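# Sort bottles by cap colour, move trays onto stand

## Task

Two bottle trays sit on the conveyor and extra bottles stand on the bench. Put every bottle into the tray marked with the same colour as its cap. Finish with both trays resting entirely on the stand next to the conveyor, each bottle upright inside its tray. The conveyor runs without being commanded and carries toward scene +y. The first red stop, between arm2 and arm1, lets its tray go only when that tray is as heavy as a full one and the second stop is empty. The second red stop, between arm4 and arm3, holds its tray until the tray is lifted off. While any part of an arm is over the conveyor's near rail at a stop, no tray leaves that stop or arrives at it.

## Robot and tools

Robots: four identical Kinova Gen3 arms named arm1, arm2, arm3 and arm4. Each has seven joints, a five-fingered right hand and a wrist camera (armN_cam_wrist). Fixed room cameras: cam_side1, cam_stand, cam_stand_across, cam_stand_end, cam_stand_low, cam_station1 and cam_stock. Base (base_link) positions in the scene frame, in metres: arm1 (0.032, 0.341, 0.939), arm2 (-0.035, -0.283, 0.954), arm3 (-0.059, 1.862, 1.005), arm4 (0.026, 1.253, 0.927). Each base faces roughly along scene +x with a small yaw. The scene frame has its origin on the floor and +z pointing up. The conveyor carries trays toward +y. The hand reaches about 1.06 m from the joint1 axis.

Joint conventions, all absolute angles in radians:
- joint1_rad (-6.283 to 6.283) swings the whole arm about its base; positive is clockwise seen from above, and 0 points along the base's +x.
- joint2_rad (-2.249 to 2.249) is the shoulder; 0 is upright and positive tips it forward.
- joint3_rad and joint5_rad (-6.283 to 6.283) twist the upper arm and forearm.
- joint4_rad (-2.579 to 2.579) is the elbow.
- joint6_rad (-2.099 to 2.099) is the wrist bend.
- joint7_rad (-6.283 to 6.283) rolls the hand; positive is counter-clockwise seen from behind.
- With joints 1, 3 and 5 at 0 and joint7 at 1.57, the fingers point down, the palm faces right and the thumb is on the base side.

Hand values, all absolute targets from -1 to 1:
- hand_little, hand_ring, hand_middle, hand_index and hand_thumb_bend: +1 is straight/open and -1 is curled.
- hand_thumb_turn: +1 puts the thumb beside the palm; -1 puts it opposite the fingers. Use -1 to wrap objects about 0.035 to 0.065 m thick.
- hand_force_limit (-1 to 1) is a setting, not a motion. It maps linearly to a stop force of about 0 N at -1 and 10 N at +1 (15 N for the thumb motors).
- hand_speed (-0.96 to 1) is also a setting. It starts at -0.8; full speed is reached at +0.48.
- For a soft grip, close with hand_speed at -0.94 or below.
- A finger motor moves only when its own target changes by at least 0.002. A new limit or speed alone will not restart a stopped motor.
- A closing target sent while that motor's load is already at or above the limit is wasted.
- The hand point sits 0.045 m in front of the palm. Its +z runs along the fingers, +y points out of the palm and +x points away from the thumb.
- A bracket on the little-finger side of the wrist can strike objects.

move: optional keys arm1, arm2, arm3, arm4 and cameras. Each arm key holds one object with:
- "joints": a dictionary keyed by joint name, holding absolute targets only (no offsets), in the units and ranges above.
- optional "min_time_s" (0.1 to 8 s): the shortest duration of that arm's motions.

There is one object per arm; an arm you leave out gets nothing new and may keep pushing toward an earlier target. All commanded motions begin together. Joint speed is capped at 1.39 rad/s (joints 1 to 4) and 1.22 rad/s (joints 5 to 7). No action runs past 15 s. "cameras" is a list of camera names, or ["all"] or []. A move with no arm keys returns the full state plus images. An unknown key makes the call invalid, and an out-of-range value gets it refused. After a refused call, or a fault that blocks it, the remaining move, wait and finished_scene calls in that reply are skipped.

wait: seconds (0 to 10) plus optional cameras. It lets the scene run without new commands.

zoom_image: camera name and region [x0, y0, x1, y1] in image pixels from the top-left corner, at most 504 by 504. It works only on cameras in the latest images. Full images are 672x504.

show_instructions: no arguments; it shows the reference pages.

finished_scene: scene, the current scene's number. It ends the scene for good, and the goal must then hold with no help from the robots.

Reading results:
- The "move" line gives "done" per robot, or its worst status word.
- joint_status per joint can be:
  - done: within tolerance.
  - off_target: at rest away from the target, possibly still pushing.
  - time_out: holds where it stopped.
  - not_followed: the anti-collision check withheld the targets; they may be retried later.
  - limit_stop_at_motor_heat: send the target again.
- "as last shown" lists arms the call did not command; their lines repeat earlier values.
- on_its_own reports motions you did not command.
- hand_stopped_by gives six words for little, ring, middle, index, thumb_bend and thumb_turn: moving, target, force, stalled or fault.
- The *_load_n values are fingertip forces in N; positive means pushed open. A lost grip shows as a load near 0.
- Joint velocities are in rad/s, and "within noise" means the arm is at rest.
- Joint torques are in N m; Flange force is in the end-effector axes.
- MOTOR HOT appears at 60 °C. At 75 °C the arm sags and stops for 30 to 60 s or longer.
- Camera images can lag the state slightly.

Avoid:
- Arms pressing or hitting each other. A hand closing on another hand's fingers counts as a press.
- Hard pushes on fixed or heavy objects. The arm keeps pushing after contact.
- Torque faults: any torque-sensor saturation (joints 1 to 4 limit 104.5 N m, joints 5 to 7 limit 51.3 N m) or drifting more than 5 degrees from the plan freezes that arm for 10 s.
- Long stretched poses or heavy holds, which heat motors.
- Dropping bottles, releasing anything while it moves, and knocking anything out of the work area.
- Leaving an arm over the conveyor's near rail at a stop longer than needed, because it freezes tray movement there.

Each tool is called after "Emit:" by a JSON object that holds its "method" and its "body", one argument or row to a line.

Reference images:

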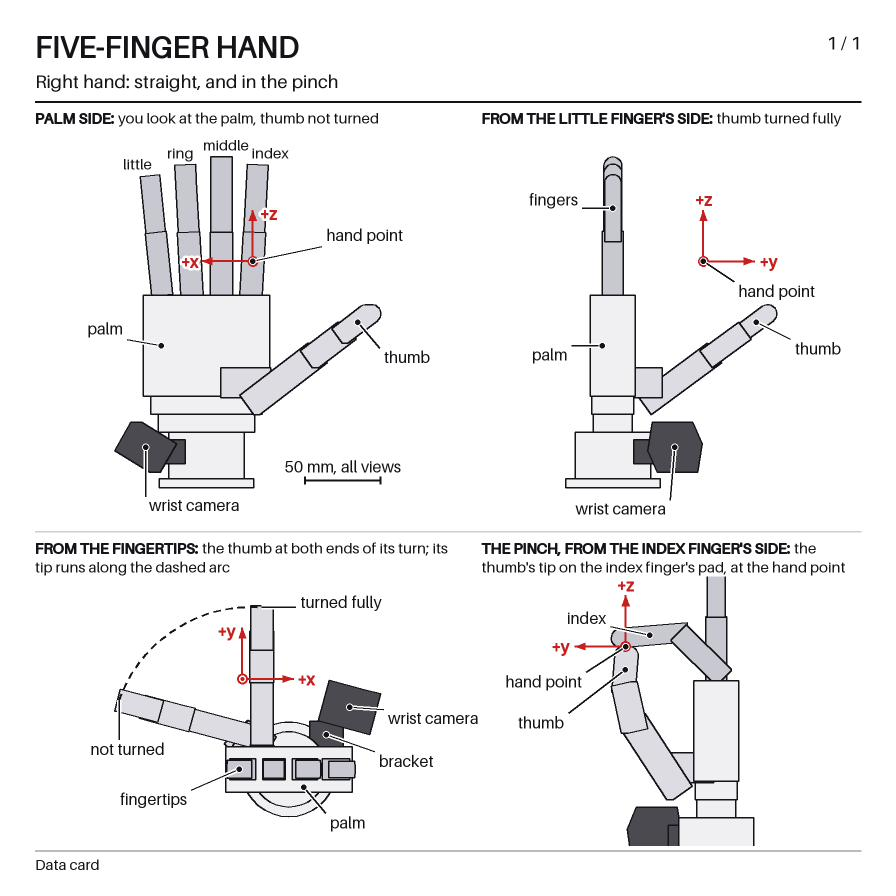

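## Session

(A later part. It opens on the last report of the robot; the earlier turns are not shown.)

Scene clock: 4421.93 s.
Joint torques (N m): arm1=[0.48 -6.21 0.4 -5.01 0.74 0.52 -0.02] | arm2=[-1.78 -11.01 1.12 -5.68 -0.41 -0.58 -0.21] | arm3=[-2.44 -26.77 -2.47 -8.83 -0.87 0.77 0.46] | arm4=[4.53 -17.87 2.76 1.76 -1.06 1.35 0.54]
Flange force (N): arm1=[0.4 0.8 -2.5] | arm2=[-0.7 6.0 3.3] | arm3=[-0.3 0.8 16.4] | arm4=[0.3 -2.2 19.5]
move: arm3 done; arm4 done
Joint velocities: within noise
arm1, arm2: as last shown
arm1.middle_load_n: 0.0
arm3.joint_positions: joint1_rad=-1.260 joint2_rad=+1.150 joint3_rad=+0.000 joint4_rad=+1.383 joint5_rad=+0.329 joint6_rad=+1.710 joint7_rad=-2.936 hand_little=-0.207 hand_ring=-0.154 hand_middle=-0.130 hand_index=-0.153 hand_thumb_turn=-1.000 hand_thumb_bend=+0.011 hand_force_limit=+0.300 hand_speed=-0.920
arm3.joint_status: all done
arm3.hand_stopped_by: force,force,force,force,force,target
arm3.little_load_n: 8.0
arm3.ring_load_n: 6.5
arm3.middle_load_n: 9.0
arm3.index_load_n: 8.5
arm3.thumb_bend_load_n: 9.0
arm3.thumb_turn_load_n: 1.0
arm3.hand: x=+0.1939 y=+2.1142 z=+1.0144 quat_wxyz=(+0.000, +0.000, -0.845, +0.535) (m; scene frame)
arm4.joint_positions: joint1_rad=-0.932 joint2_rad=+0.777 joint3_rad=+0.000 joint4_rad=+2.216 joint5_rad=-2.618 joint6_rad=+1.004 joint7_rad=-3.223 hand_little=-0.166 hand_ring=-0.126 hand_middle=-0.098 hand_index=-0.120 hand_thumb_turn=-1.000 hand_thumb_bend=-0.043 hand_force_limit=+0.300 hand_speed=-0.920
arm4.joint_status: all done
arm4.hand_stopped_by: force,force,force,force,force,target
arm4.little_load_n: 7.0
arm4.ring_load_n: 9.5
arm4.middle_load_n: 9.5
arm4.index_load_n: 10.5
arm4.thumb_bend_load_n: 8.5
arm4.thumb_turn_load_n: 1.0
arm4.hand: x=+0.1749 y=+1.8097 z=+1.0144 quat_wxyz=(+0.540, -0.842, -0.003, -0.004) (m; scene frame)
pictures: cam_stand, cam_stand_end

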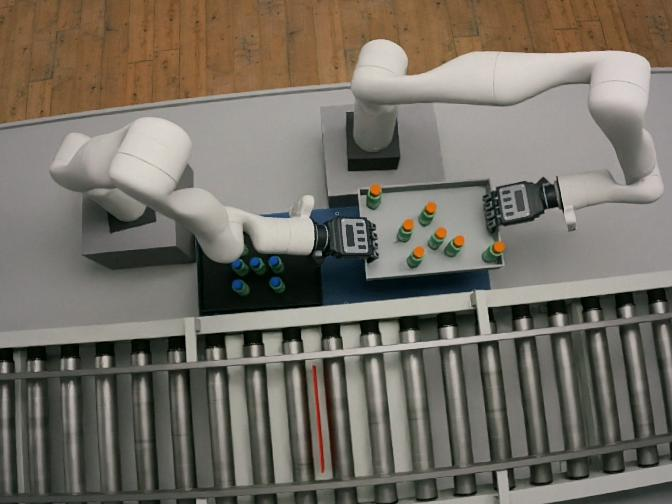

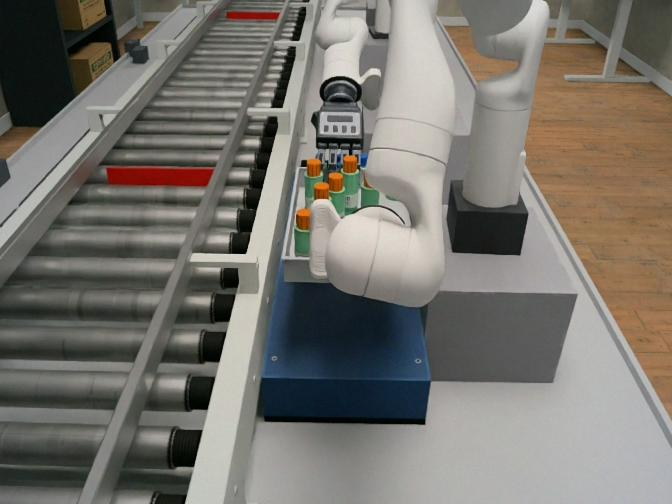

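Emit:
{"method": "move", "body": {
  "arm3": {"joints": {"joint1_rad": -1.2602, "joint2_rad": 1.2513, "joint4_rad": 1.3411, "joint5_rad": 0.3266, "joint6_rad": 1.6531, "joint7_rad": -2.9557}, "min_time_s": 1.8},
  "arm4": {"joints": {"joint1_rad": -0.9334, "joint2_rad": 0.9243, "joint4_rad": 2.2010, "joint5_rad": -2.6547, "joint6_rad": 1.1200, "joint7_rad": -3.1500}, "min_time_s": 1.8},
  "cameras": ["cam_stand", "cam_stand_end"]
}}

Scene clock: 4427.40 s.
Joint torques (N m): arm1=[0.5 -6.18 0.36 -5.12 0.75 0.53 0.02] | arm2=[-1.75 -10.96 1.07 -5.6 -0.41 -0.6 -0.27] | arm3=[-2.37 -27.65 -2.37 -8.34 -0.81 0.84 0.46] | arm4=[4.5 -18.15 2.56 3.17 -0.97 1.55 0.48]
Flange force (N): arm1=[0.8 1.1 -2.3] | arm2=[-0.7 6.0 3.3] | arm3=[-0.1 0.8 16.3] | arm4=[0.4 -1.6 20.1]
move: arm3 done; arm4 done
Joint velocities: within noise
arm1, arm2: as last shown
arm3.joint_positions: joint1_rad=-1.260 joint2_rad=+1.251 joint3_rad=+0.000 joint4_rad=+1.341 joint5_rad=+0.327 joint6_rad=+1.653 joint7_rad=-2.956 hand_little=-0.207 hand_ring=-0.154 hand_middle=-0.130 hand_index=-0.153 hand_thumb_turn=-1.000 hand_thumb_bend=+0.011 hand_force_limit=+0.300 hand_speed=-0.920
arm3.joint_status: all done
arm3.hand_stopped_by: force,force,force,force,force,target
arm3.little_load_n: 7.5
arm3.ring_load_n: 6.0
arm3.middle_load_n: 9.0
arm3.index_load_n: 8.5
arm3.thumb_bend_load_n: 9.0
arm3.thumb_turn_load_n: 1.5
arm3.hand: x=+0.1939 y=+2.1141 z=+0.9644 quat_wxyz=(+0.000, +0.000, -0.845, +0.535) (m; scene frame)
arm4.joint_positions: joint1_rad=-0.933 joint2_rad=+0.924 joint3_rad=+0.000 joint4_rad=+2.201 joint5_rad=-2.655 joint6_rad=+1.120 joint7_rad=-3.150 hand_little=-0.166 hand_ring=-0.126 hand_middle=-0.098 hand_index=-0.120 hand_thumb_turn=-1.000 hand_thumb_bend=-0.043 hand_force_limit=+0.300 hand_speed=-0.920
arm4.joint_status: all done
arm4.hand_stopped_by: force,force,force,force,force,target
arm4.little_load_n: 6.5
arm4.ring_load_n: 9.0
arm4.middle_load_n: 9.0
arm4.index_load_n: 10.5
arm4.thumb_bend_load_n: 8.5
arm4.thumb_turn_load_n: 1.0
arm4.hand: x=+0.1748 y=+1.8097 z=+0.9644 quat_wxyz=(+0.540, -0.842, -0.003, -0.004) (m; scene frame)
pictures: cam_stand, cam_stand_end

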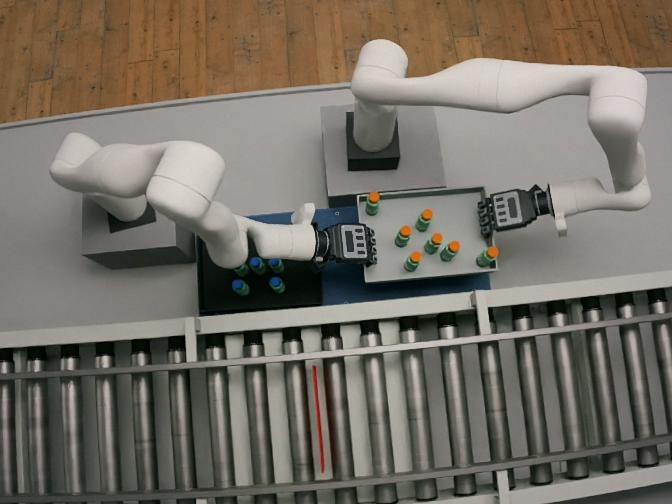

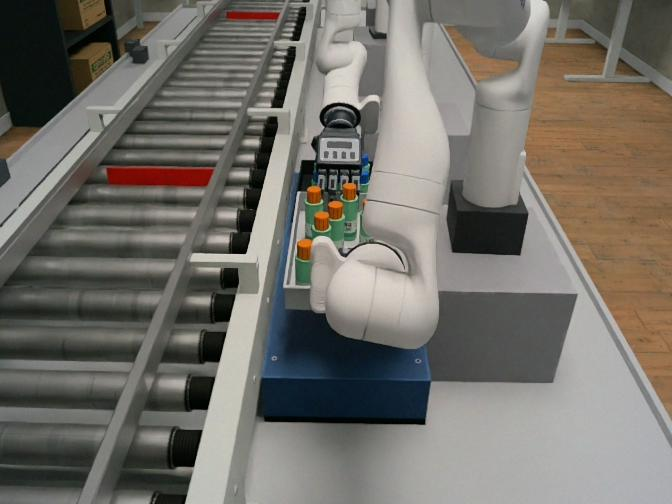

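Emit:
{"method": "move", "body": {
  "arm3": {"joints": {"joint1_rad": -1.2600, "joint2_rad": 1.3573, "joint4_rad": 1.2793, "joint5_rad": 0.3259, "joint6_rad": 1.6112, "joint7_rad": -2.9699}, "min_time_s": 1.8},
  "arm4": {"joints": {"joint1_rad": -0.9342, "joint2_rad": 1.0694, "joint4_rad": 2.1629, "joint5_rad": -2.6765, "joint6_rad": 1.2152, "joint7_rad": -3.0967}, "min_time_s": 1.8},
  "cameras": ["cam_stand", "cam_stand_end", "cam_stand_low", "cam_stand_across"]
}}

Scene clock: 4432.60 s.
Joint torques (N m): arm1=[0.58 -6.19 0.45 -5.12 0.72 0.51 0.03] | arm2=[-1.74 -10.99 1.06 -5.73 -0.39 -0.61 -0.22] | arm3=[-1.97 -28.01 -2.08 -7.35 -0.78 1.12 0.41] | arm4=[4.06 -18.53 2.22 3.46 -0.98 1.92 0.53]
Flange force (N): arm1=[0.7 1.5 -2.5] | arm2=[-1.0 6.0 3.4] | arm3=[-0.2 1.4 14.8] | arm4=[0.9 -0.6 18.5]
move: arm3 done; arm4 done
Joint velocities: within noise
arm1.joint_positions: joint1_rad=-1.469 joint2_rad=+0.091 joint3_rad=+0.000 joint4_rad=+2.366 joint5_rad=+0.834 joint6_rad=+0.886 joint7_rad=-2.187 hand_little=-0.900 hand_ring=-0.900 hand_middle=+0.320 hand_index=+0.228 hand_thumb_turn=-1.000 hand_thumb_bend=+0.430 hand_force_limit=+0.200 hand_speed=-0.900
arm1.joint_status: not commanded
arm1.hand_stopped_by: target,target,target,target,target,target
arm1.little_load_n: 0.0
arm1.ring_load_n: 0.0
arm1.middle_load_n: 0.0
arm1.index_load_n: 0.0
arm1.thumb_bend_load_n: 0.0
arm1.thumb_turn_load_n: 0.0
arm1.hand: x=+0.1914 y=+0.6093 z=+1.1002 quat_wxyz=(-0.211, +0.675, -0.675, +0.210) (m; scene frame)
arm2.joint_positions: joint1_rad=+1.152 joint2_rad=+0.279 joint3_rad=+0.000 joint4_rad=+2.205 joint5_rad=+2.148 joint6_rad=-0.704 joint7_rad=-1.104 hand_little=-0.900 hand_ring=-0.900 hand_middle=+0.320 hand_index=+0.200 hand_thumb_turn=-1.000 hand_thumb_bend=+0.430 hand_force_limit=+0.200 hand_speed=-0.900
arm2.joint_status: not commanded
arm2.hand_stopped_by: target,target,target,target,target,target
arm2.little_load_n: 0.0
arm2.ring_load_n: 0.0
arm2.middle_load_n: 0.0
arm2.index_load_n: 0.0
arm2.thumb_bend_load_n: 0.0
arm2.thumb_turn_load_n: 0.0
arm2.hand: x=+0.1786 y=-0.5492 z=+1.1000 quat_wxyz=(-0.206, +0.677, -0.673, +0.217) (m; scene frame)
arm3.joint_positions: joint1_rad=-1.260 joint2_rad=+1.357 joint3_rad=+0.000 joint4_rad=+1.279 joint5_rad=+0.326 joint6_rad=+1.611 joint7_rad=-2.970 hand_little=-0.207 hand_ring=-0.154 hand_middle=-0.130 hand_index=-0.153 hand_thumb_turn=-1.000 hand_thumb_bend=+0.011 hand_force_limit=+0.300 hand_speed=-0.920
arm3.joint_status: all done
arm3.hand_stopped_by: force,force,force,force,force,target
arm3.little_load_n: 8.0
arm3.ring_load_n: 6.0
arm3.middle_load_n: 9.0
arm3.index_load_n: 8.5
arm3.thumb_bend_load_n: 9.5
arm3.thumb_turn_load_n: 1.0
arm3.hand: x=+0.1939 y=+2.1142 z=+0.9144 quat_wxyz=(+0.000, +0.000, -0.845, +0.535) (m; scene frame)
arm4.joint_positions: joint1_rad=-0.934 joint2_rad=+1.069 joint3_rad=+0.000 joint4_rad=+2.163 joint5_rad=-2.676 joint6_rad=+1.215 joint7_rad=-3.097 hand_little=-0.166 hand_ring=-0.126 hand_middle=-0.098 hand_index=-0.120 hand_thumb_turn=-1.000 hand_thumb_bend=-0.043 hand_force_limit=+0.300 hand_speed=-0.920
arm4.joint_status: all done
arm4.hand_stopped_by: force,force,force,force,force,target
arm4.little_load_n: 6.0
arm4.ring_load_n: 8.5
arm4.middle_load_n: 8.5
arm4.index_load_n: 10.0
arm4.thumb_bend_load_n: 8.5
arm4.thumb_turn_load_n: 1.0
arm4.hand: x=+0.1748 y=+1.8097 z=+0.9145 quat_wxyz=(+0.540, -0.842, -0.003, -0.004) (m; scene frame)
pictures: cam_stand, cam_stand_across, cam_stand_end, cam_stand_low

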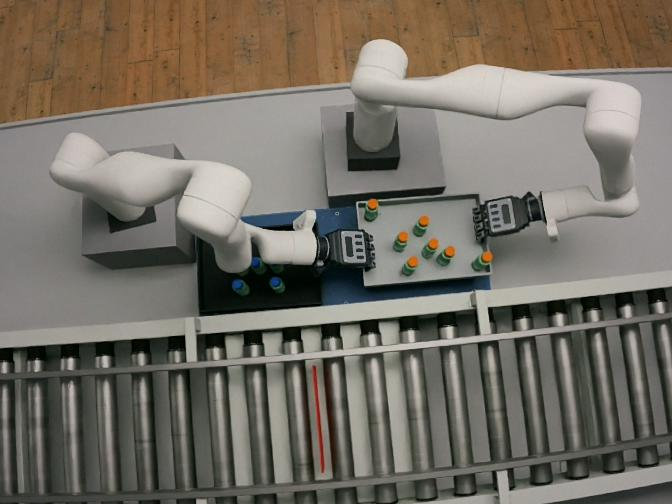

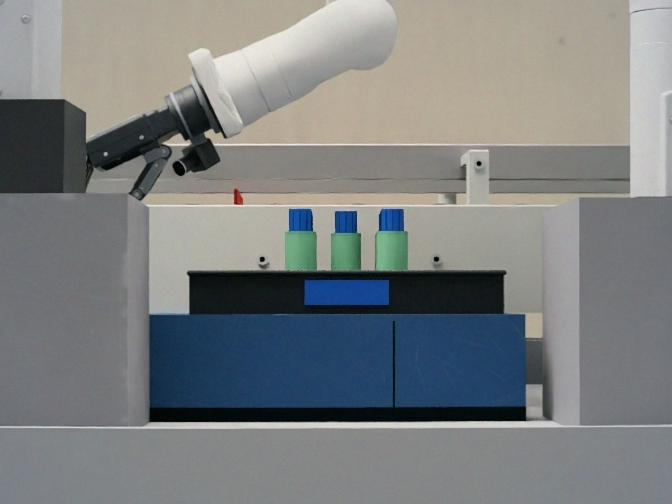

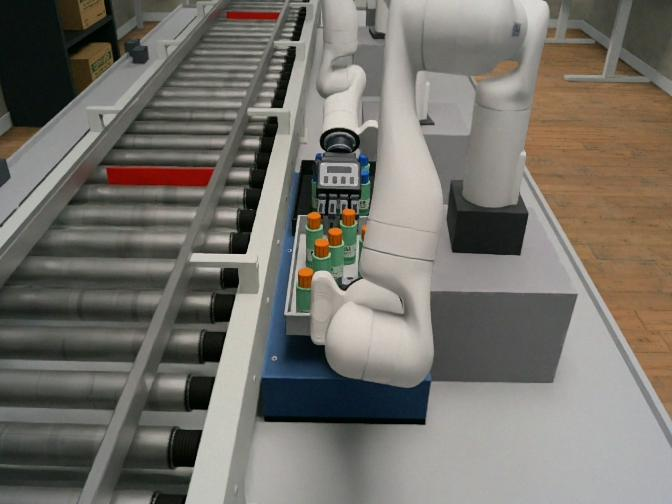

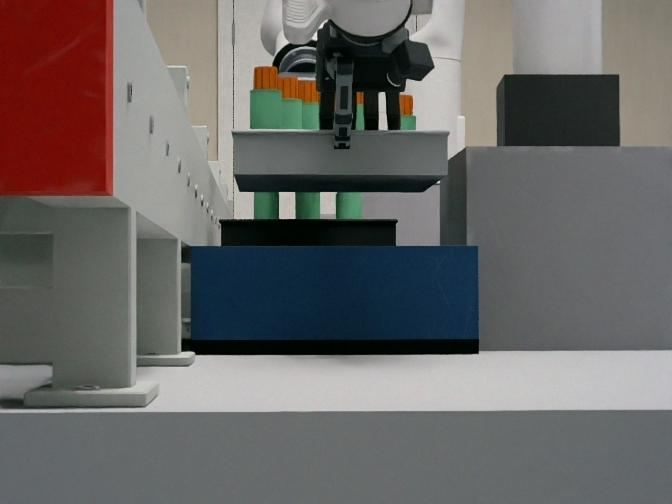

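Emit:
{"method": "move", "body": {
  "arm3": {"joints": {"joint1_rad": -1.2599, "joint2_rad": 1.4454, "joint4_rad": 1.2147, "joint5_rad": 0.3258, "joint6_rad": 1.5890, "joint7_rad": -2.9773}, "min_time_s": 1.8},
  "arm4": {"joints": {"joint1_rad": -0.9349, "joint2_rad": 1.1816, "joint4_rad": 2.1171, "joint5_rad": -2.6871, "joint6_rad": 1.2748, "joint7_rad": -3.0657}, "min_time_s": 1.8},
  "cameras": ["cam_stand", "cam_stand_end", "cam_stand_low", "cam_stand_across"]
}}

Scene clock: 4440.00 s.
Joint torques (N m): arm1=[0.5 -6.25 0.41 -5 0.77 0.48 0.03] | arm2=[-1.74 -11.02 1.1 -5.7 -0.43 -0.64 -0.25] | arm3=[-1.57 -28.07 -1.82 -6.54 -0.75 1.42 0.39] | arm4=[3.8 -19.16 1.84 3.46 -0.97 2.27 0.42]
Flange force (N): arm1=[0.3 1.2 -2.6] | arm2=[-0.9 6.1 3.5] | arm3=[-0.1 2.0 13.6] | arm4=[1.0 1.1 17.4]
move: arm3 done; arm4 done
Joint velocities: arm1=[within noise] | arm2=[within noise] | arm3=[within noise] | arm4=[0 0.005 0.001 0.001 0 -0.001 0]
arm1, arm2: as last shown
arm3.joint_positions: joint1_rad=-1.260 joint2_rad=+1.445 joint3_rad=+0.000 joint4_rad=+1.215 joint5_rad=+0.326 joint6_rad=+1.589 joint7_rad=-2.977 hand_little=-0.207 hand_ring=-0.154 hand_middle=-0.130 hand_index=-0.153 hand_thumb_turn=-1.000 hand_thumb_bend=+0.011 hand_force_limit=+0.300 hand_speed=-0.920
arm3.joint_status: all done
arm3.hand_stopped_by: force,force,force,force,force,target
arm3.little_load_n: 7.5
arm3.ring_load_n: 6.0
arm3.middle_load_n: 9.0
arm3.index_load_n: 8.0
arm3.thumb_bend_load_n: 9.5
arm3.thumb_turn_load_n: 1.0
arm3.hand: x=+0.1938 y=+2.1141 z=+0.8744 quat_wxyz=(+0.000, +0.000, -0.845, +0.535) (m; scene frame)
arm4.joint_positions: joint1_rad=-0.935 joint2_rad=+1.182 joint3_rad=+0.000 joint4_rad=+2.117 joint5_rad=-2.687 joint6_rad=+1.275 joint7_rad=-3.066 hand_little=-0.166 hand_ring=-0.126 hand_middle=-0.098 hand_index=-0.120 hand_thumb_turn=-1.000 hand_thumb_bend=-0.043 hand_force_limit=+0.300 hand_speed=-0.920
arm4.joint_status: all done
arm4.hand_stopped_by: force,force,force,force,force,target
arm4.little_load_n: 6.0
arm4.ring_load_n: 8.5
arm4.middle_load_n: 8.0
arm4.index_load_n: 9.5
arm4.thumb_bend_load_n: 9.0
arm4.thumb_turn_load_n: 1.0
arm4.hand: x=+0.1749 y=+1.8097 z=+0.8745 quat_wxyz=(+0.540, -0.842, -0.003, -0.004) (m; scene frame)
pictures: cam_stand, cam_stand_across, cam_stand_end, cam_stand_low

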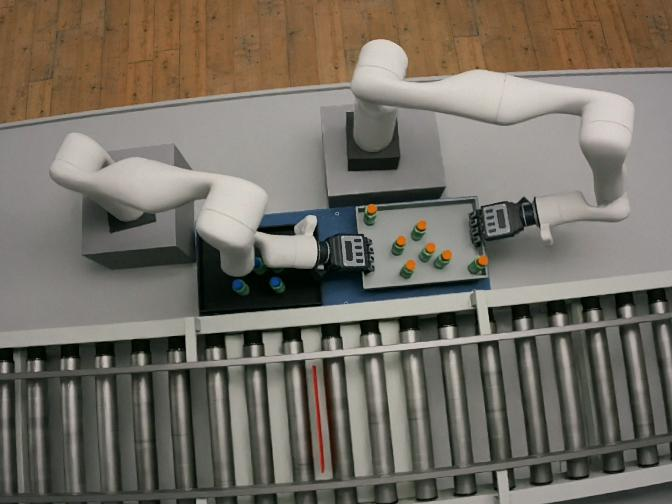

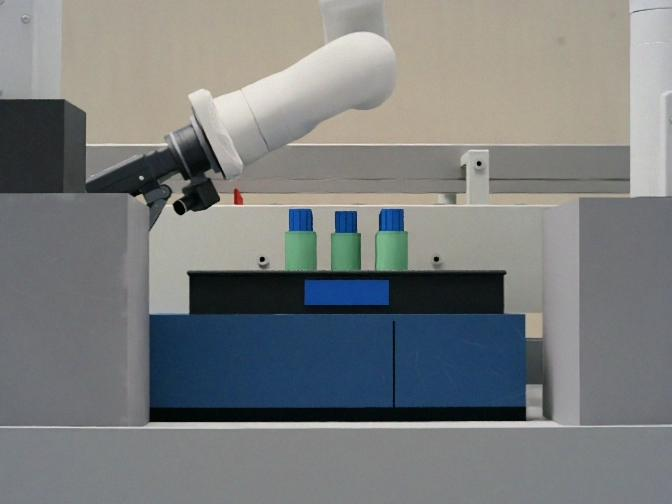

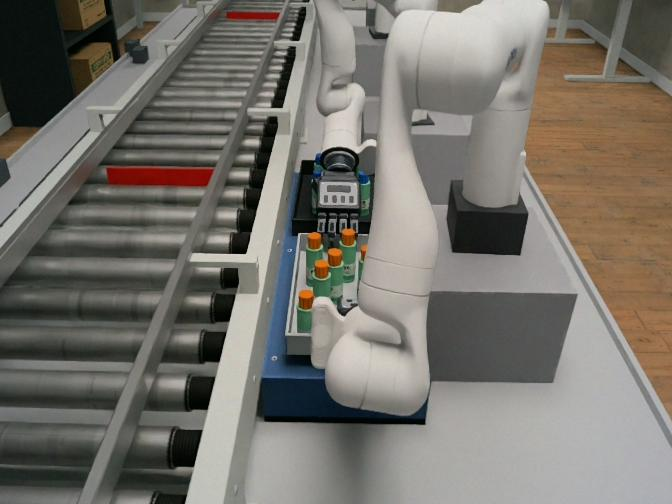

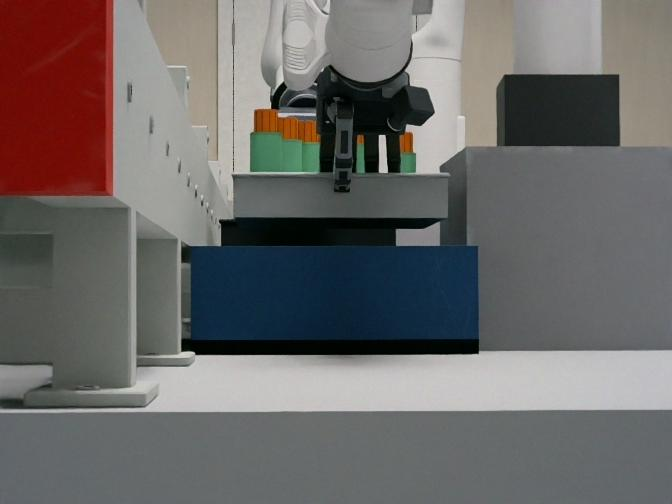

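Emit:
{"method": "move", "body": {
  "arm3": {"joints": {"joint1_rad": -1.2599, "joint2_rad": 1.4906, "joint4_rad": 1.1768, "joint5_rad": 0.3258, "joint6_rad": 1.5820, "joint7_rad": -2.9796}, "min_time_s": 1.5},
  "arm4": {"joints": {"joint1_rad": -0.9352, "joint2_rad": 1.2361, "joint4_rad": 2.0894, "joint5_rad": -2.6908, "joint6_rad": 1.2989, "joint7_rad": -3.0536}, "min_time_s": 1.5},
  "cameras": ["cam_stand_low"]
}}

Emit:
{"method": "zoom_image", "body": {
  "camera": "cam_stand_low",
  "region": [180, 140, 500, 300]
}}

Scene clock: 4446.13 s.
Joint torques (N m): arm1=[0.45 -6.2 0.36 -5.09 0.77 0.49 0.02] | arm2=[-1.71 -11.07 1.05 -5.67 -0.4 -0.62 -0.22] | arm3=[-1.52 -28.15 -1.75 -6.31 -0.73 1.48 0.4] | arm4=[3.75 -19.19 1.78 3.45 -0.95 2.34 0.43]
Flange force (N): arm1=[0.6 1.0 -2.5] | arm2=[-0.7 5.9 3.5] | arm3=[-0.1 2.1 13.2] | arm4=[0.7 1.3 16.8]
move: arm3 done; arm4 done
Joint velocities: within noise
arm1, arm2: as last shown
arm3.joint_positions: joint1_rad=-1.260 joint2_rad=+1.491 joint3_rad=+0.000 joint4_rad=+1.177 joint5_rad=+0.326 joint6_rad=+1.582 joint7_rad=-2.980 hand_little=-0.207 hand_ring=-0.154 hand_middle=-0.130 hand_index=-0.153 hand_thumb_turn=-1.000 hand_thumb_bend=+0.011 hand_force_limit=+0.300 hand_speed=-0.920
arm3.joint_status: all done
arm3.hand_stopped_by: force,force,force,force,force,target
arm3.little_load_n: 7.5
arm3.ring_load_n: 6.0
arm3.middle_load_n: 9.0
arm3.index_load_n: 8.0
arm3.thumb_bend_load_n: 9.5
arm3.thumb_turn_load_n: 1.5
arm3.hand: x=+0.1938 y=+2.1142 z=+0.8544 quat_wxyz=(+0.000, +0.000, -0.845, +0.535) (m; scene frame)
arm4.joint_positions: joint1_rad=-0.935 joint2_rad=+1.236 joint3_rad=+0.000 joint4_rad=+2.089 joint5_rad=-2.691 joint6_rad=+1.299 joint7_rad=-3.054 hand_little=-0.166 hand_ring=-0.126 hand_middle=-0.098 hand_index=-0.120 hand_thumb_turn=-1.000 hand_thumb_bend=-0.043 hand_force_limit=+0.300 hand_speed=-0.920
arm4.joint_status: all done
arm4.hand_stopped_by: force,force,force,force,force,target
arm4.little_load_n: 6.0
arm4.ring_load_n: 8.5
arm4.middle_load_n: 8.5
arm4.index_load_n: 9.5
arm4.thumb_bend_load_n: 9.0
arm4.thumb_turn_load_n: 1.0
arm4.hand: x=+0.1749 y=+1.8097 z=+0.8545 quat_wxyz=(+0.540, -0.842, -0.003, -0.004) (m; scene frame)
pictures: cam_stand_low

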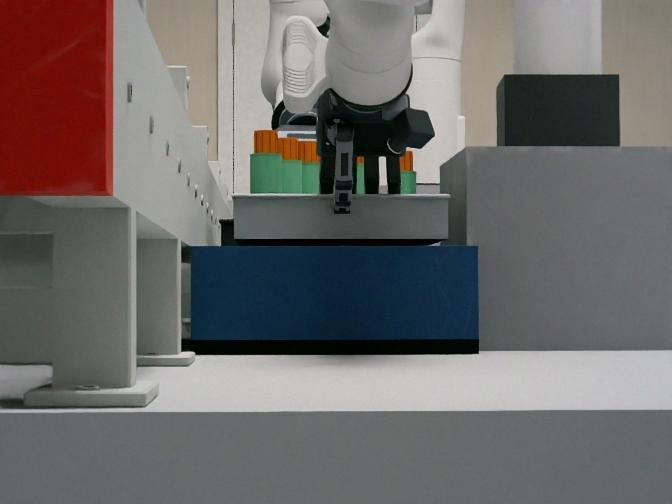

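Scaled by 1.575 from the camera's 672x504 image, which has a finer 960x720 frame.

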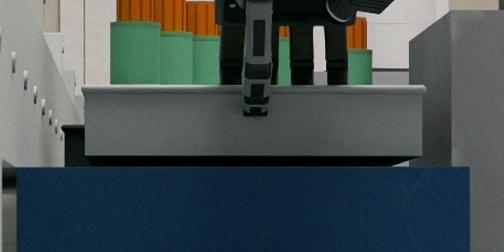

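Emit:
{"method": "move", "body": {
  "arm3": {"joints": {"joint1_rad": -1.2598, "joint2_rad": 1.5021, "joint4_rad": 1.1667, "joint5_rad": 0.3258, "joint6_rad": 1.5807, "joint7_rad": -2.9801}, "min_time_s": 1.5},
  "arm4": {"joints": {"joint1_rad": -0.9353, "joint2_rad": 1.2495, "joint4_rad": 2.0821, "joint5_rad": -2.6916, "joint6_rad": 1.3044, "joint7_rad": -3.0508}, "min_time_s": 1.5},
  "cameras": ["cam_stand_low"]
}}

Emit:
{"method": "zoom_image", "body": {
  "camera": "cam_stand_low",
  "region": [180, 140, 500, 300]
}}

Scene clock: 4450.93 s.
Joint torques (N m): arm1=[0.4 -6.17 0.4 -5.01 0.85 0.51 0.06] | arm2=[-1.73 -10.99 1.08 -5.69 -0.33 -0.64 -0.22] | arm3=[-1.51 -28.09 -1.68 -6.21 -0.73 1.53 0.39] | arm4=[3.69 -19.28 1.62 3.41 -0.93 2.32 0.4]
Flange force (N): arm1=[0.5 1.0 -2.7] | arm2=[-1.0 6.1 3.7] | arm3=[-0.2 2.1 13.0] | arm4=[0.7 1.8 16.4]
move: arm3 done; arm4 done
Joint velocities: within noise
arm1, arm2: as last shown
arm3.joint_positions: joint1_rad=-1.260 joint2_rad=+1.502 joint3_rad=+0.000 joint4_rad=+1.167 joint5_rad=+0.326 joint6_rad=+1.581 joint7_rad=-2.980 hand_little=-0.207 hand_ring=-0.154 hand_middle=-0.130 hand_index=-0.153 hand_thumb_turn=-1.000 hand_thumb_bend=+0.011 hand_force_limit=+0.300 hand_speed=-0.920
arm3.joint_status: all done
arm3.hand_stopped_by: force,force,force,force,force,target
arm3.little_load_n: 8.0
arm3.ring_load_n: 6.0
arm3.middle_load_n: 9.0
arm3.index_load_n: 8.0
arm3.thumb_bend_load_n: 9.5
arm3.thumb_turn_load_n: 1.5
arm3.hand: x=+0.1938 y=+2.1141 z=+0.8494 quat_wxyz=(+0.000, +0.000, -0.845, +0.535) (m; scene frame)
arm4.joint_positions: joint1_rad=-0.935 joint2_rad=+1.250 joint3_rad=+0.000 joint4_rad=+2.082 joint5_rad=-2.692 joint6_rad=+1.304 joint7_rad=-3.051 hand_little=-0.166 hand_ring=-0.126 hand_middle=-0.098 hand_index=-0.120 hand_thumb_turn=-1.000 hand_thumb_bend=-0.043 hand_force_limit=+0.300 hand_speed=-0.920
arm4.joint_status: all done
arm4.hand_stopped_by: force,force,force,force,force,target
arm4.little_load_n: 5.5
arm4.ring_load_n: 8.5
arm4.middle_load_n: 8.0
arm4.index_load_n: 9.0
arm4.thumb_bend_load_n: 9.0
arm4.thumb_turn_load_n: 1.0
arm4.hand: x=+0.1749 y=+1.8097 z=+0.8495 quat_wxyz=(+0.540, -0.842, -0.003, -0.004) (m; scene frame)
pictures: cam_stand_low

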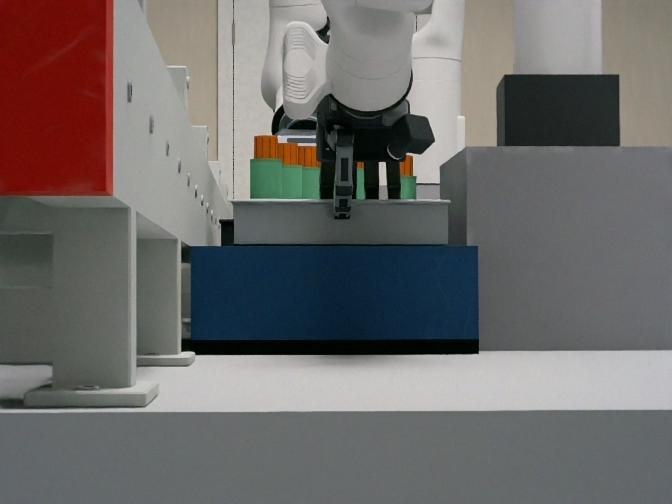

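Scaled by 1.575 from the camera's 672x504 image, which has a finer 960x720 frame.

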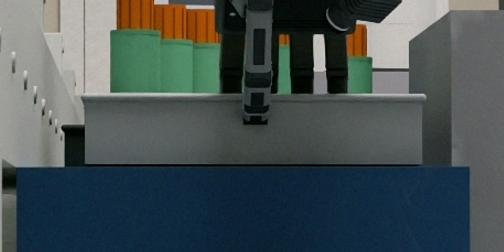

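Emit:
{"method": "move", "body": {
  "arm3": {"joints": {"joint1_rad": -1.2598, "joint2_rad": 1.5044, "joint4_rad": 1.1646, "joint5_rad": 0.3258, "joint6_rad": 1.5804, "joint7_rad": -2.9802}, "min_time_s": 1},
  "arm4": {"joints": {"joint1_rad": -0.9353, "joint2_rad": 1.2522, "joint4_rad": 2.0806, "joint5_rad": -2.6918, "joint6_rad": 1.3055, "joint7_rad": -3.0503}, "min_time_s": 1},
  "cameras": ["cam_stand_low"]
}}

Emit:
{"method": "zoom_image", "body": {
  "camera": "cam_stand_low",
  "region": [180, 140, 500, 300]
}}

Scene clock: 4456.00 s.
Joint torques (N m): arm1=[0.52 -6.17 0.36 -5.03 0.77 0.49 0.05] | arm2=[-1.77 -10.96 1.09 -5.69 -0.42 -0.69 -0.27] | arm3=[-1.52 -28.17 -1.78 -6.3 -0.76 1.48 0.41] | arm4=[3.8 -19.14 1.75 3.58 -0.95 2.34 0.45]
Flange force (N): arm1=[0.5 1.2 -2.6] | arm2=[-1.0 6.2 3.6] | arm3=[-0.1 2.0 13.2] | arm4=[0.8 1.3 17.0]
move: arm3 done; arm4 done
Joint velocities: within noise
arm1, arm2: as last shown
arm3.joint_positions: joint1_rad=-1.260 joint2_rad=+1.504 joint3_rad=+0.000 joint4_rad=+1.165 joint5_rad=+0.326 joint6_rad=+1.580 joint7_rad=-2.980 hand_little=-0.207 hand_ring=-0.154 hand_middle=-0.130 hand_index=-0.153 hand_thumb_turn=-1.000 hand_thumb_bend=+0.011 hand_force_limit=+0.300 hand_speed=-0.920
arm3.joint_status: all done
arm3.hand_stopped_by: force,force,force,force,force,target
arm3.little_load_n: 7.5
arm3.ring_load_n: 6.0
arm3.middle_load_n: 9.0
arm3.index_load_n: 8.0
arm3.thumb_bend_load_n: 9.5
arm3.thumb_turn_load_n: 1.5
arm3.hand: x=+0.1938 y=+2.1142 z=+0.8484 quat_wxyz=(+0.000, +0.000, -0.845, +0.535) (m; scene frame)
arm4.joint_positions: joint1_rad=-0.935 joint2_rad=+1.252 joint3_rad=+0.000 joint4_rad=+2.081 joint5_rad=-2.692 joint6_rad=+1.306 joint7_rad=-3.050 hand_little=-0.166 hand_ring=-0.126 hand_middle=-0.098 hand_index=-0.120 hand_thumb_turn=-1.000 hand_thumb_bend=-0.043 hand_force_limit=+0.300 hand_speed=-0.920
arm4.joint_status: all done
arm4.hand_stopped_by: force,force,force,force,force,target
arm4.little_load_n: 5.5
arm4.ring_load_n: 8.5
arm4.middle_load_n: 8.5
arm4.index_load_n: 9.0
arm4.thumb_bend_load_n: 8.5
arm4.thumb_turn_load_n: 1.0
arm4.hand: x=+0.1749 y=+1.8097 z=+0.8485 quat_wxyz=(+0.540, -0.842, -0.003, -0.004) (m; scene frame)
pictures: cam_stand_low

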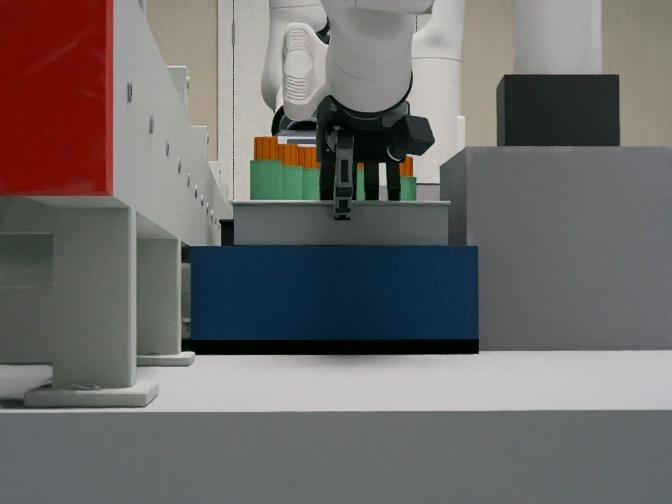

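Scaled by 1.575 from the camera's 672x504 image, which has a finer 960x720 frame.

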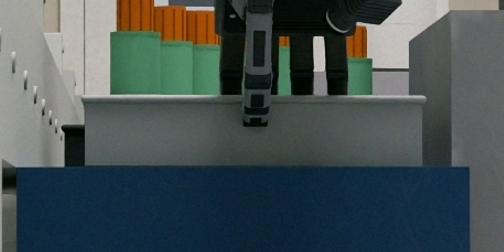

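Emit:
{"method": "move", "body": {
  "arm3": {"joints": {"joint1_rad": -1.2598, "joint2_rad": 1.5067, "joint4_rad": 1.1626, "joint5_rad": 0.3258, "joint6_rad": 1.5801, "joint7_rad": -2.9803}, "min_time_s": 1},
  "arm4": {"joints": {"joint1_rad": -0.9353, "joint2_rad": 1.2549, "joint4_rad": 2.0791, "joint5_rad": -2.6919, "joint6_rad": 1.3066, "joint7_rad": -3.0498}, "min_time_s": 1},
  "cameras": ["cam_stand_low"]
}}

Emit:
{"method": "zoom_image", "body": {
  "camera": "cam_stand_low",
  "region": [180, 140, 500, 300]
}}

Scene clock: 4460.90 s.
Joint torques (N m): arm1=[0.51 -6.2 0.37 -5.04 0.78 0.46 0.02] | arm2=[-1.67 -11.05 0.98 -5.72 -0.37 -0.6 -0.19] | arm3=[-1.35 -28.02 -1.58 -6.13 -0.67 1.57 0.32] | arm4=[3.49 -18.66 1.6 3.59 -0.95 2.14 0.48]
Flange force (N): arm1=[0.5 1.1 -2.8] | arm2=[-0.8 5.8 3.4] | arm3=[0.0 2.2 12.8] | arm4=[1.4 0.6 15.9]
move: arm3 done; arm4 done
Joint velocities: within noise
arm1, arm2: as last shown
arm2.ring_load_n: 0.5
arm3.joint_positions: joint1_rad=-1.260 joint2_rad=+1.507 joint3_rad=+0.000 joint4_rad=+1.163 joint5_rad=+0.326 joint6_rad=+1.580 joint7_rad=-2.980 hand_little=-0.207 hand_ring=-0.154 hand_middle=-0.130 hand_index=-0.153 hand_thumb_turn=-1.000 hand_thumb_bend=+0.011 hand_force_limit=+0.300 hand_speed=-0.920
arm3.joint_status: all done
arm3.hand_stopped_by: force,force,force,force,force,target
arm3.little_load_n: 7.5
arm3.ring_load_n: 6.0
arm3.middle_load_n: 8.5
arm3.index_load_n: 8.0
arm3.thumb_bend_load_n: 10.0
arm3.thumb_turn_load_n: 1.5
arm3.hand: x=+0.1938 y=+2.1142 z=+0.8474 quat_wxyz=(+0.000, +0.000, -0.845, +0.535) (m; scene frame)
arm4.joint_positions: joint1_rad=-0.935 joint2_rad=+1.255 joint3_rad=+0.000 joint4_rad=+2.079 joint5_rad=-2.692 joint6_rad=+1.307 joint7_rad=-3.050 hand_little=-0.166 hand_ring=-0.126 hand_middle=-0.098 hand_index=-0.120 hand_thumb_turn=-1.000 hand_thumb_bend=-0.043 hand_force_limit=+0.300 hand_speed=-0.920
arm4.joint_status: all done
arm4.hand_stopped_by: force,force,force,force,force,target
arm4.little_load_n: 5.5
arm4.ring_load_n: 8.5
arm4.middle_load_n: 8.0
arm4.index_load_n: 9.0
arm4.thumb_bend_load_n: 8.5
arm4.thumb_turn_load_n: 1.0
arm4.hand: x=+0.1749 y=+1.8097 z=+0.8475 quat_wxyz=(+0.540, -0.842, -0.002, -0.004) (m; scene frame)
pictures: cam_stand_low

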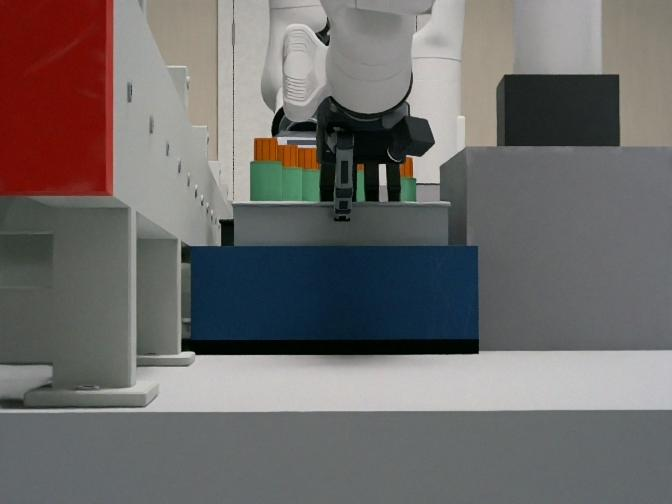

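Scaled by 1.575 from the camera's 672x504 image, which has a finer 960x720 frame.

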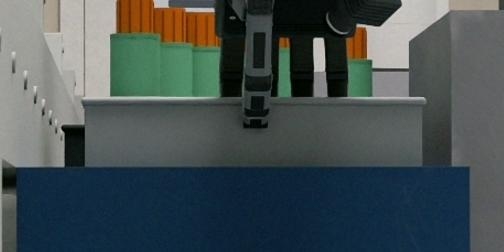

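Emit:
{"method": "move", "body": {
  "arm3": {"joints": {"joint1_rad": -1.2598, "joint2_rad": 1.5083, "joint4_rad": 1.1612, "joint5_rad": 0.3258, "joint6_rad": 1.5799, "joint7_rad": -2.9803}, "min_time_s": 1},
  "arm4": {"joints": {"joint1_rad": -0.9353, "joint2_rad": 1.2563, "joint4_rad": 2.0784, "joint5_rad": -2.6920, "joint6_rad": 1.3072, "joint7_rad": -3.0495}, "min_time_s": 1},
  "cameras": ["cam_stand_low", "cam_stand"]
}}

Emit:
{"method": "zoom_image", "body": {
  "camera": "cam_stand",
  "region": [340, 180, 520, 310]
}}

Scene clock: 4466.20 s.
Joint torques (N m): arm1=[0.52 -6.19 0.41 -5.13 0.79 0.52 0.05] | arm2=[-1.71 -11.01 1.1 -5.61 -0.4 -0.57 -0.25] | arm3=[-0.97 -25.15 -2 -6.96 -0.82 -0.82 0.17] | arm4=[3.11 -16.22 1.72 2.76 -1.24 1.08 0.52]
Flange force (N): arm1=[0.8 1.3 -2.5] | arm2=[-0.6 5.9 3.4] | arm3=[0.7 -5.5 8.1] | arm4=[0.6 -3.7 9.0]
move: arm3 done; arm4 done
Joint velocities: within noise
arm1, arm2: as last shown
arm2.ring_load_n: 0.0
arm3.joint_positions: joint1_rad=-1.260 joint2_rad=+1.508 joint3_rad=+0.000 joint4_rad=+1.161 joint5_rad=+0.326 joint6_rad=+1.580 joint7_rad=-2.980 hand_little=-0.207 hand_ring=-0.154 hand_middle=-0.130 hand_index=-0.153 hand_thumb_turn=-1.000 hand_thumb_bend=+0.011 hand_force_limit=+0.300 hand_speed=-0.920
arm3.joint_status: all done
arm3.hand_stopped_by: force,force,force,force,force,target
arm3.little_load_n: 7.0
arm3.ring_load_n: 5.5
arm3.middle_load_n: 8.5
arm3.index_load_n: 7.5
arm3.thumb_bend_load_n: 9.0
arm3.thumb_turn_load_n: 1.0
arm3.hand: x=+0.1938 y=+2.1141 z=+0.8467 quat_wxyz=(+0.000, +0.000, -0.845, +0.535) (m; scene frame)
arm4.joint_positions: joint1_rad=-0.935 joint2_rad=+1.256 joint3_rad=+0.000 joint4_rad=+2.078 joint5_rad=-2.692 joint6_rad=+1.307 joint7_rad=-3.049 hand_little=-0.166 hand_ring=-0.126 hand_middle=-0.098 hand_index=-0.120 hand_thumb_turn=-1.000 hand_thumb_bend=-0.043 hand_force_limit=+0.300 hand_speed=-0.920
arm4.joint_status: all done
arm4.hand_stopped_by: force,force,force,force,force,target
arm4.little_load_n: 5.0
arm4.ring_load_n: 8.0
arm4.middle_load_n: 7.0
arm4.index_load_n: 8.0
arm4.thumb_bend_load_n: 8.5
arm4.thumb_turn_load_n: 0.5
arm4.hand: x=+0.1748 y=+1.8097 z=+0.8470 quat_wxyz=(+0.540, -0.842, -0.003, -0.004) (m; scene frame)
pictures: cam_stand, cam_stand_low

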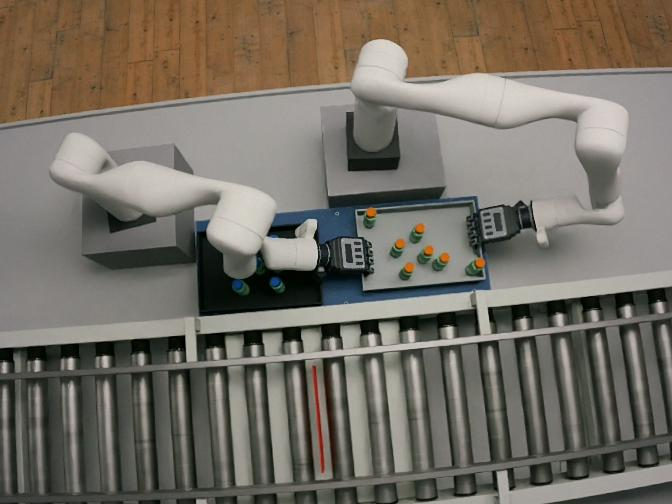

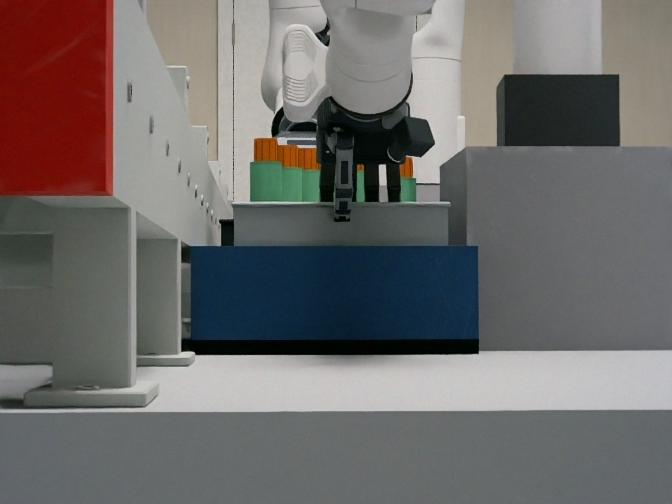

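Scaled by 2.800 from the camera's 672x504 image, which has a finer 960x720 frame.

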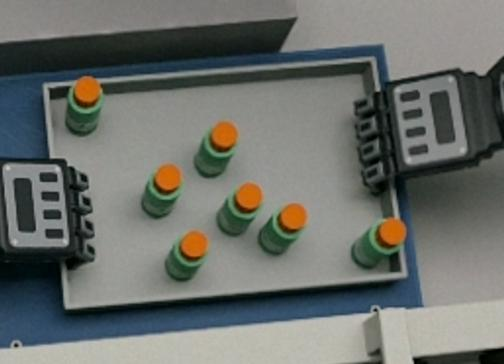

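Emit:
{"method": "move", "body": {
  "arm3": {"joints": {"hand_little": 0.2, "hand_ring": 0.2, "hand_middle": 0.2, "hand_index": 0.2, "hand_thumb_bend": 0.06, "hand_speed": -0.92}},
  "arm4": {"joints": {"hand_little": 0.2, "hand_ring": 0.2, "hand_middle": 0.2, "hand_index": 0.2, "hand_thumb_bend": 0.05, "hand_speed": -0.92}},
  "cameras": ["cam_stand_low", "cam_stand", "arm3_cam_wrist", "arm4_cam_wrist"]
}}

Scene clock: 4475.13 s.
Joint torques (N m): arm1=[0.48 -6.18 0.42 -5.06 0.71 0.44 0.04] | arm2=[-1.73 -10.94 1.04 -5.65 -0.38 -0.64 -0.22] | arm3=[1.42 -21.52 0.81 -2.24 0.46 1.92 0.21] | arm4=[0.01 -18.48 -1.45 0.34 0.03 2.73 0.24]
Flange force (N): arm1=[0.6 1.2 -2.6] | arm2=[-0.9 5.9 3.3] | arm3=[2.5 0.6 0.0] | arm4=[3.8 -0.2 3.7]
move: arm3 done; arm4 done
Joint velocities: within noise
arm1, arm2: as last shown
arm1.index_load_n: 0.5
arm3.joint_positions: joint1_rad=-1.260 joint2_rad=+1.508 joint3_rad=+0.000 joint4_rad=+1.161 joint5_rad=+0.326 joint6_rad=+1.580 joint7_rad=-2.980 hand_little=+0.200 hand_ring=+0.200 hand_middle=+0.200 hand_index=+0.200 hand_thumb_turn=-1.000 hand_thumb_bend=+0.060 hand_force_limit=+0.300 hand_speed=-0.920
arm3.joint_status: all done
arm3.hand_stopped_by: target,target,target,target,target,target
arm3.little_load_n: 0.0
arm3.ring_load_n: 0.0
arm3.middle_load_n: 0.0
arm3.index_load_n: 0.0
arm3.thumb_bend_load_n: 0.0
arm3.thumb_turn_load_n: 0.0
arm3.hand: x=+0.1938 y=+2.1141 z=+0.8467 quat_wxyz=(+0.000, +0.000, -0.845, +0.535) (m; scene frame)
arm4.joint_positions: joint1_rad=-0.935 joint2_rad=+1.256 joint3_rad=+0.000 joint4_rad=+2.078 joint5_rad=-2.692 joint6_rad=+1.307 joint7_rad=-3.049 hand_little=+0.200 hand_ring=+0.200 hand_middle=+0.200 hand_index=+0.200 hand_thumb_turn=-1.000 hand_thumb_bend=+0.050 hand_force_limit=+0.300 hand_speed=-0.920
arm4.joint_status: all done
arm4.hand_stopped_by: target,target,target,target,target,target
arm4.little_load_n: 0.0
arm4.ring_load_n: 0.0
arm4.middle_load_n: 0.0
arm4.index_load_n: 0.0
arm4.thumb_bend_load_n: 0.0
arm4.thumb_turn_load_n: 0.0
arm4.hand: x=+0.1748 y=+1.8097 z=+0.8470 quat_wxyz=(+0.540, -0.842, -0.003, -0.004) (m; scene frame)
pictures: arm3_cam_wrist, arm4_cam_wrist, cam_stand, cam_stand_low
camera_calibration:
arm3_cam_wrist: T_world_to_cam=[[-0.229914, 0.457573, -0.858933, -0.195436], [0.813322, 0.575024, 0.0886231, -1.45584], [0.534459, -0.678214, -0.50436, 1.87107], [0, 0, 0, 1]] pos_world=[0.139122, 2.19556, 0.904851]
arm4_cam_wrist: T_world_to_cam=[[0.244967, -0.416507, -0.875507, 1.45187], [-0.827744, -0.560024, 0.0348187, 1.12521], [-0.504807, 0.716167, -0.481948, -0.691799], [0, 0, 0, 1]] pos_world=[0.226503, 1.7303, 0.898536]

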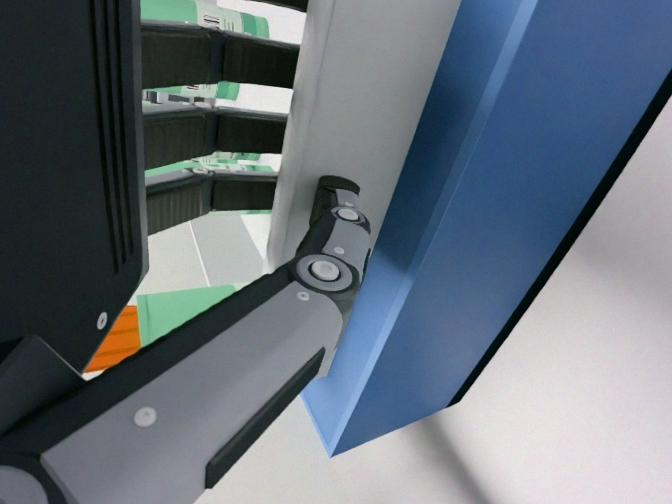

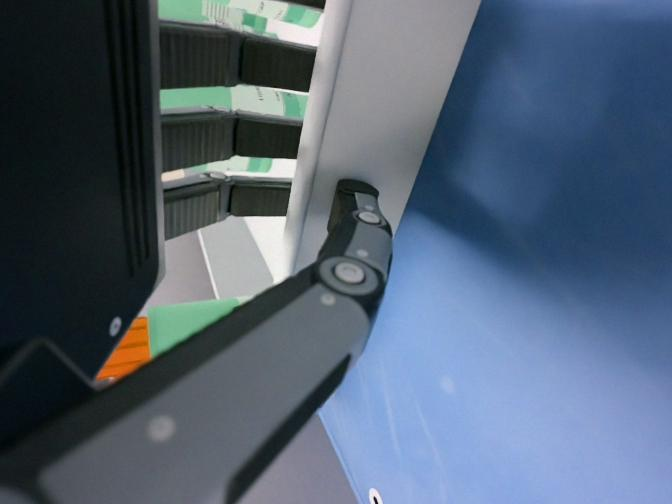

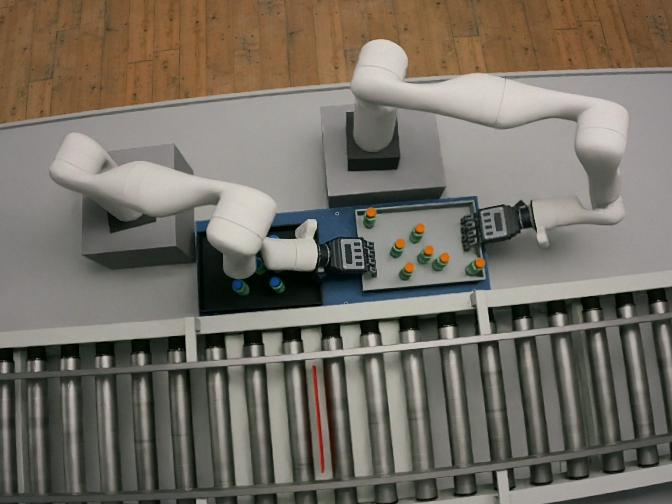

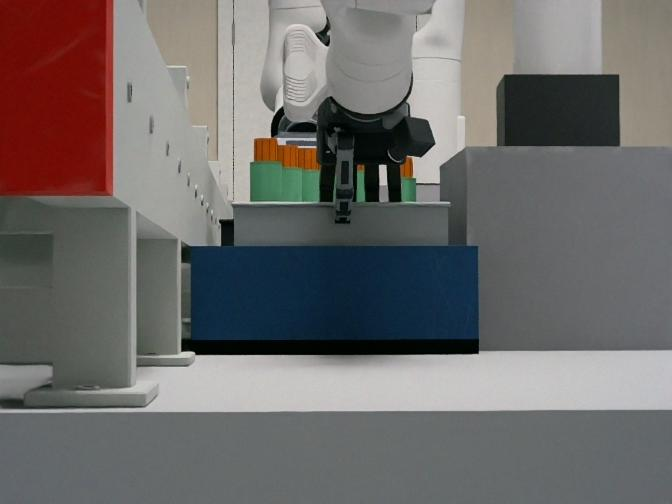

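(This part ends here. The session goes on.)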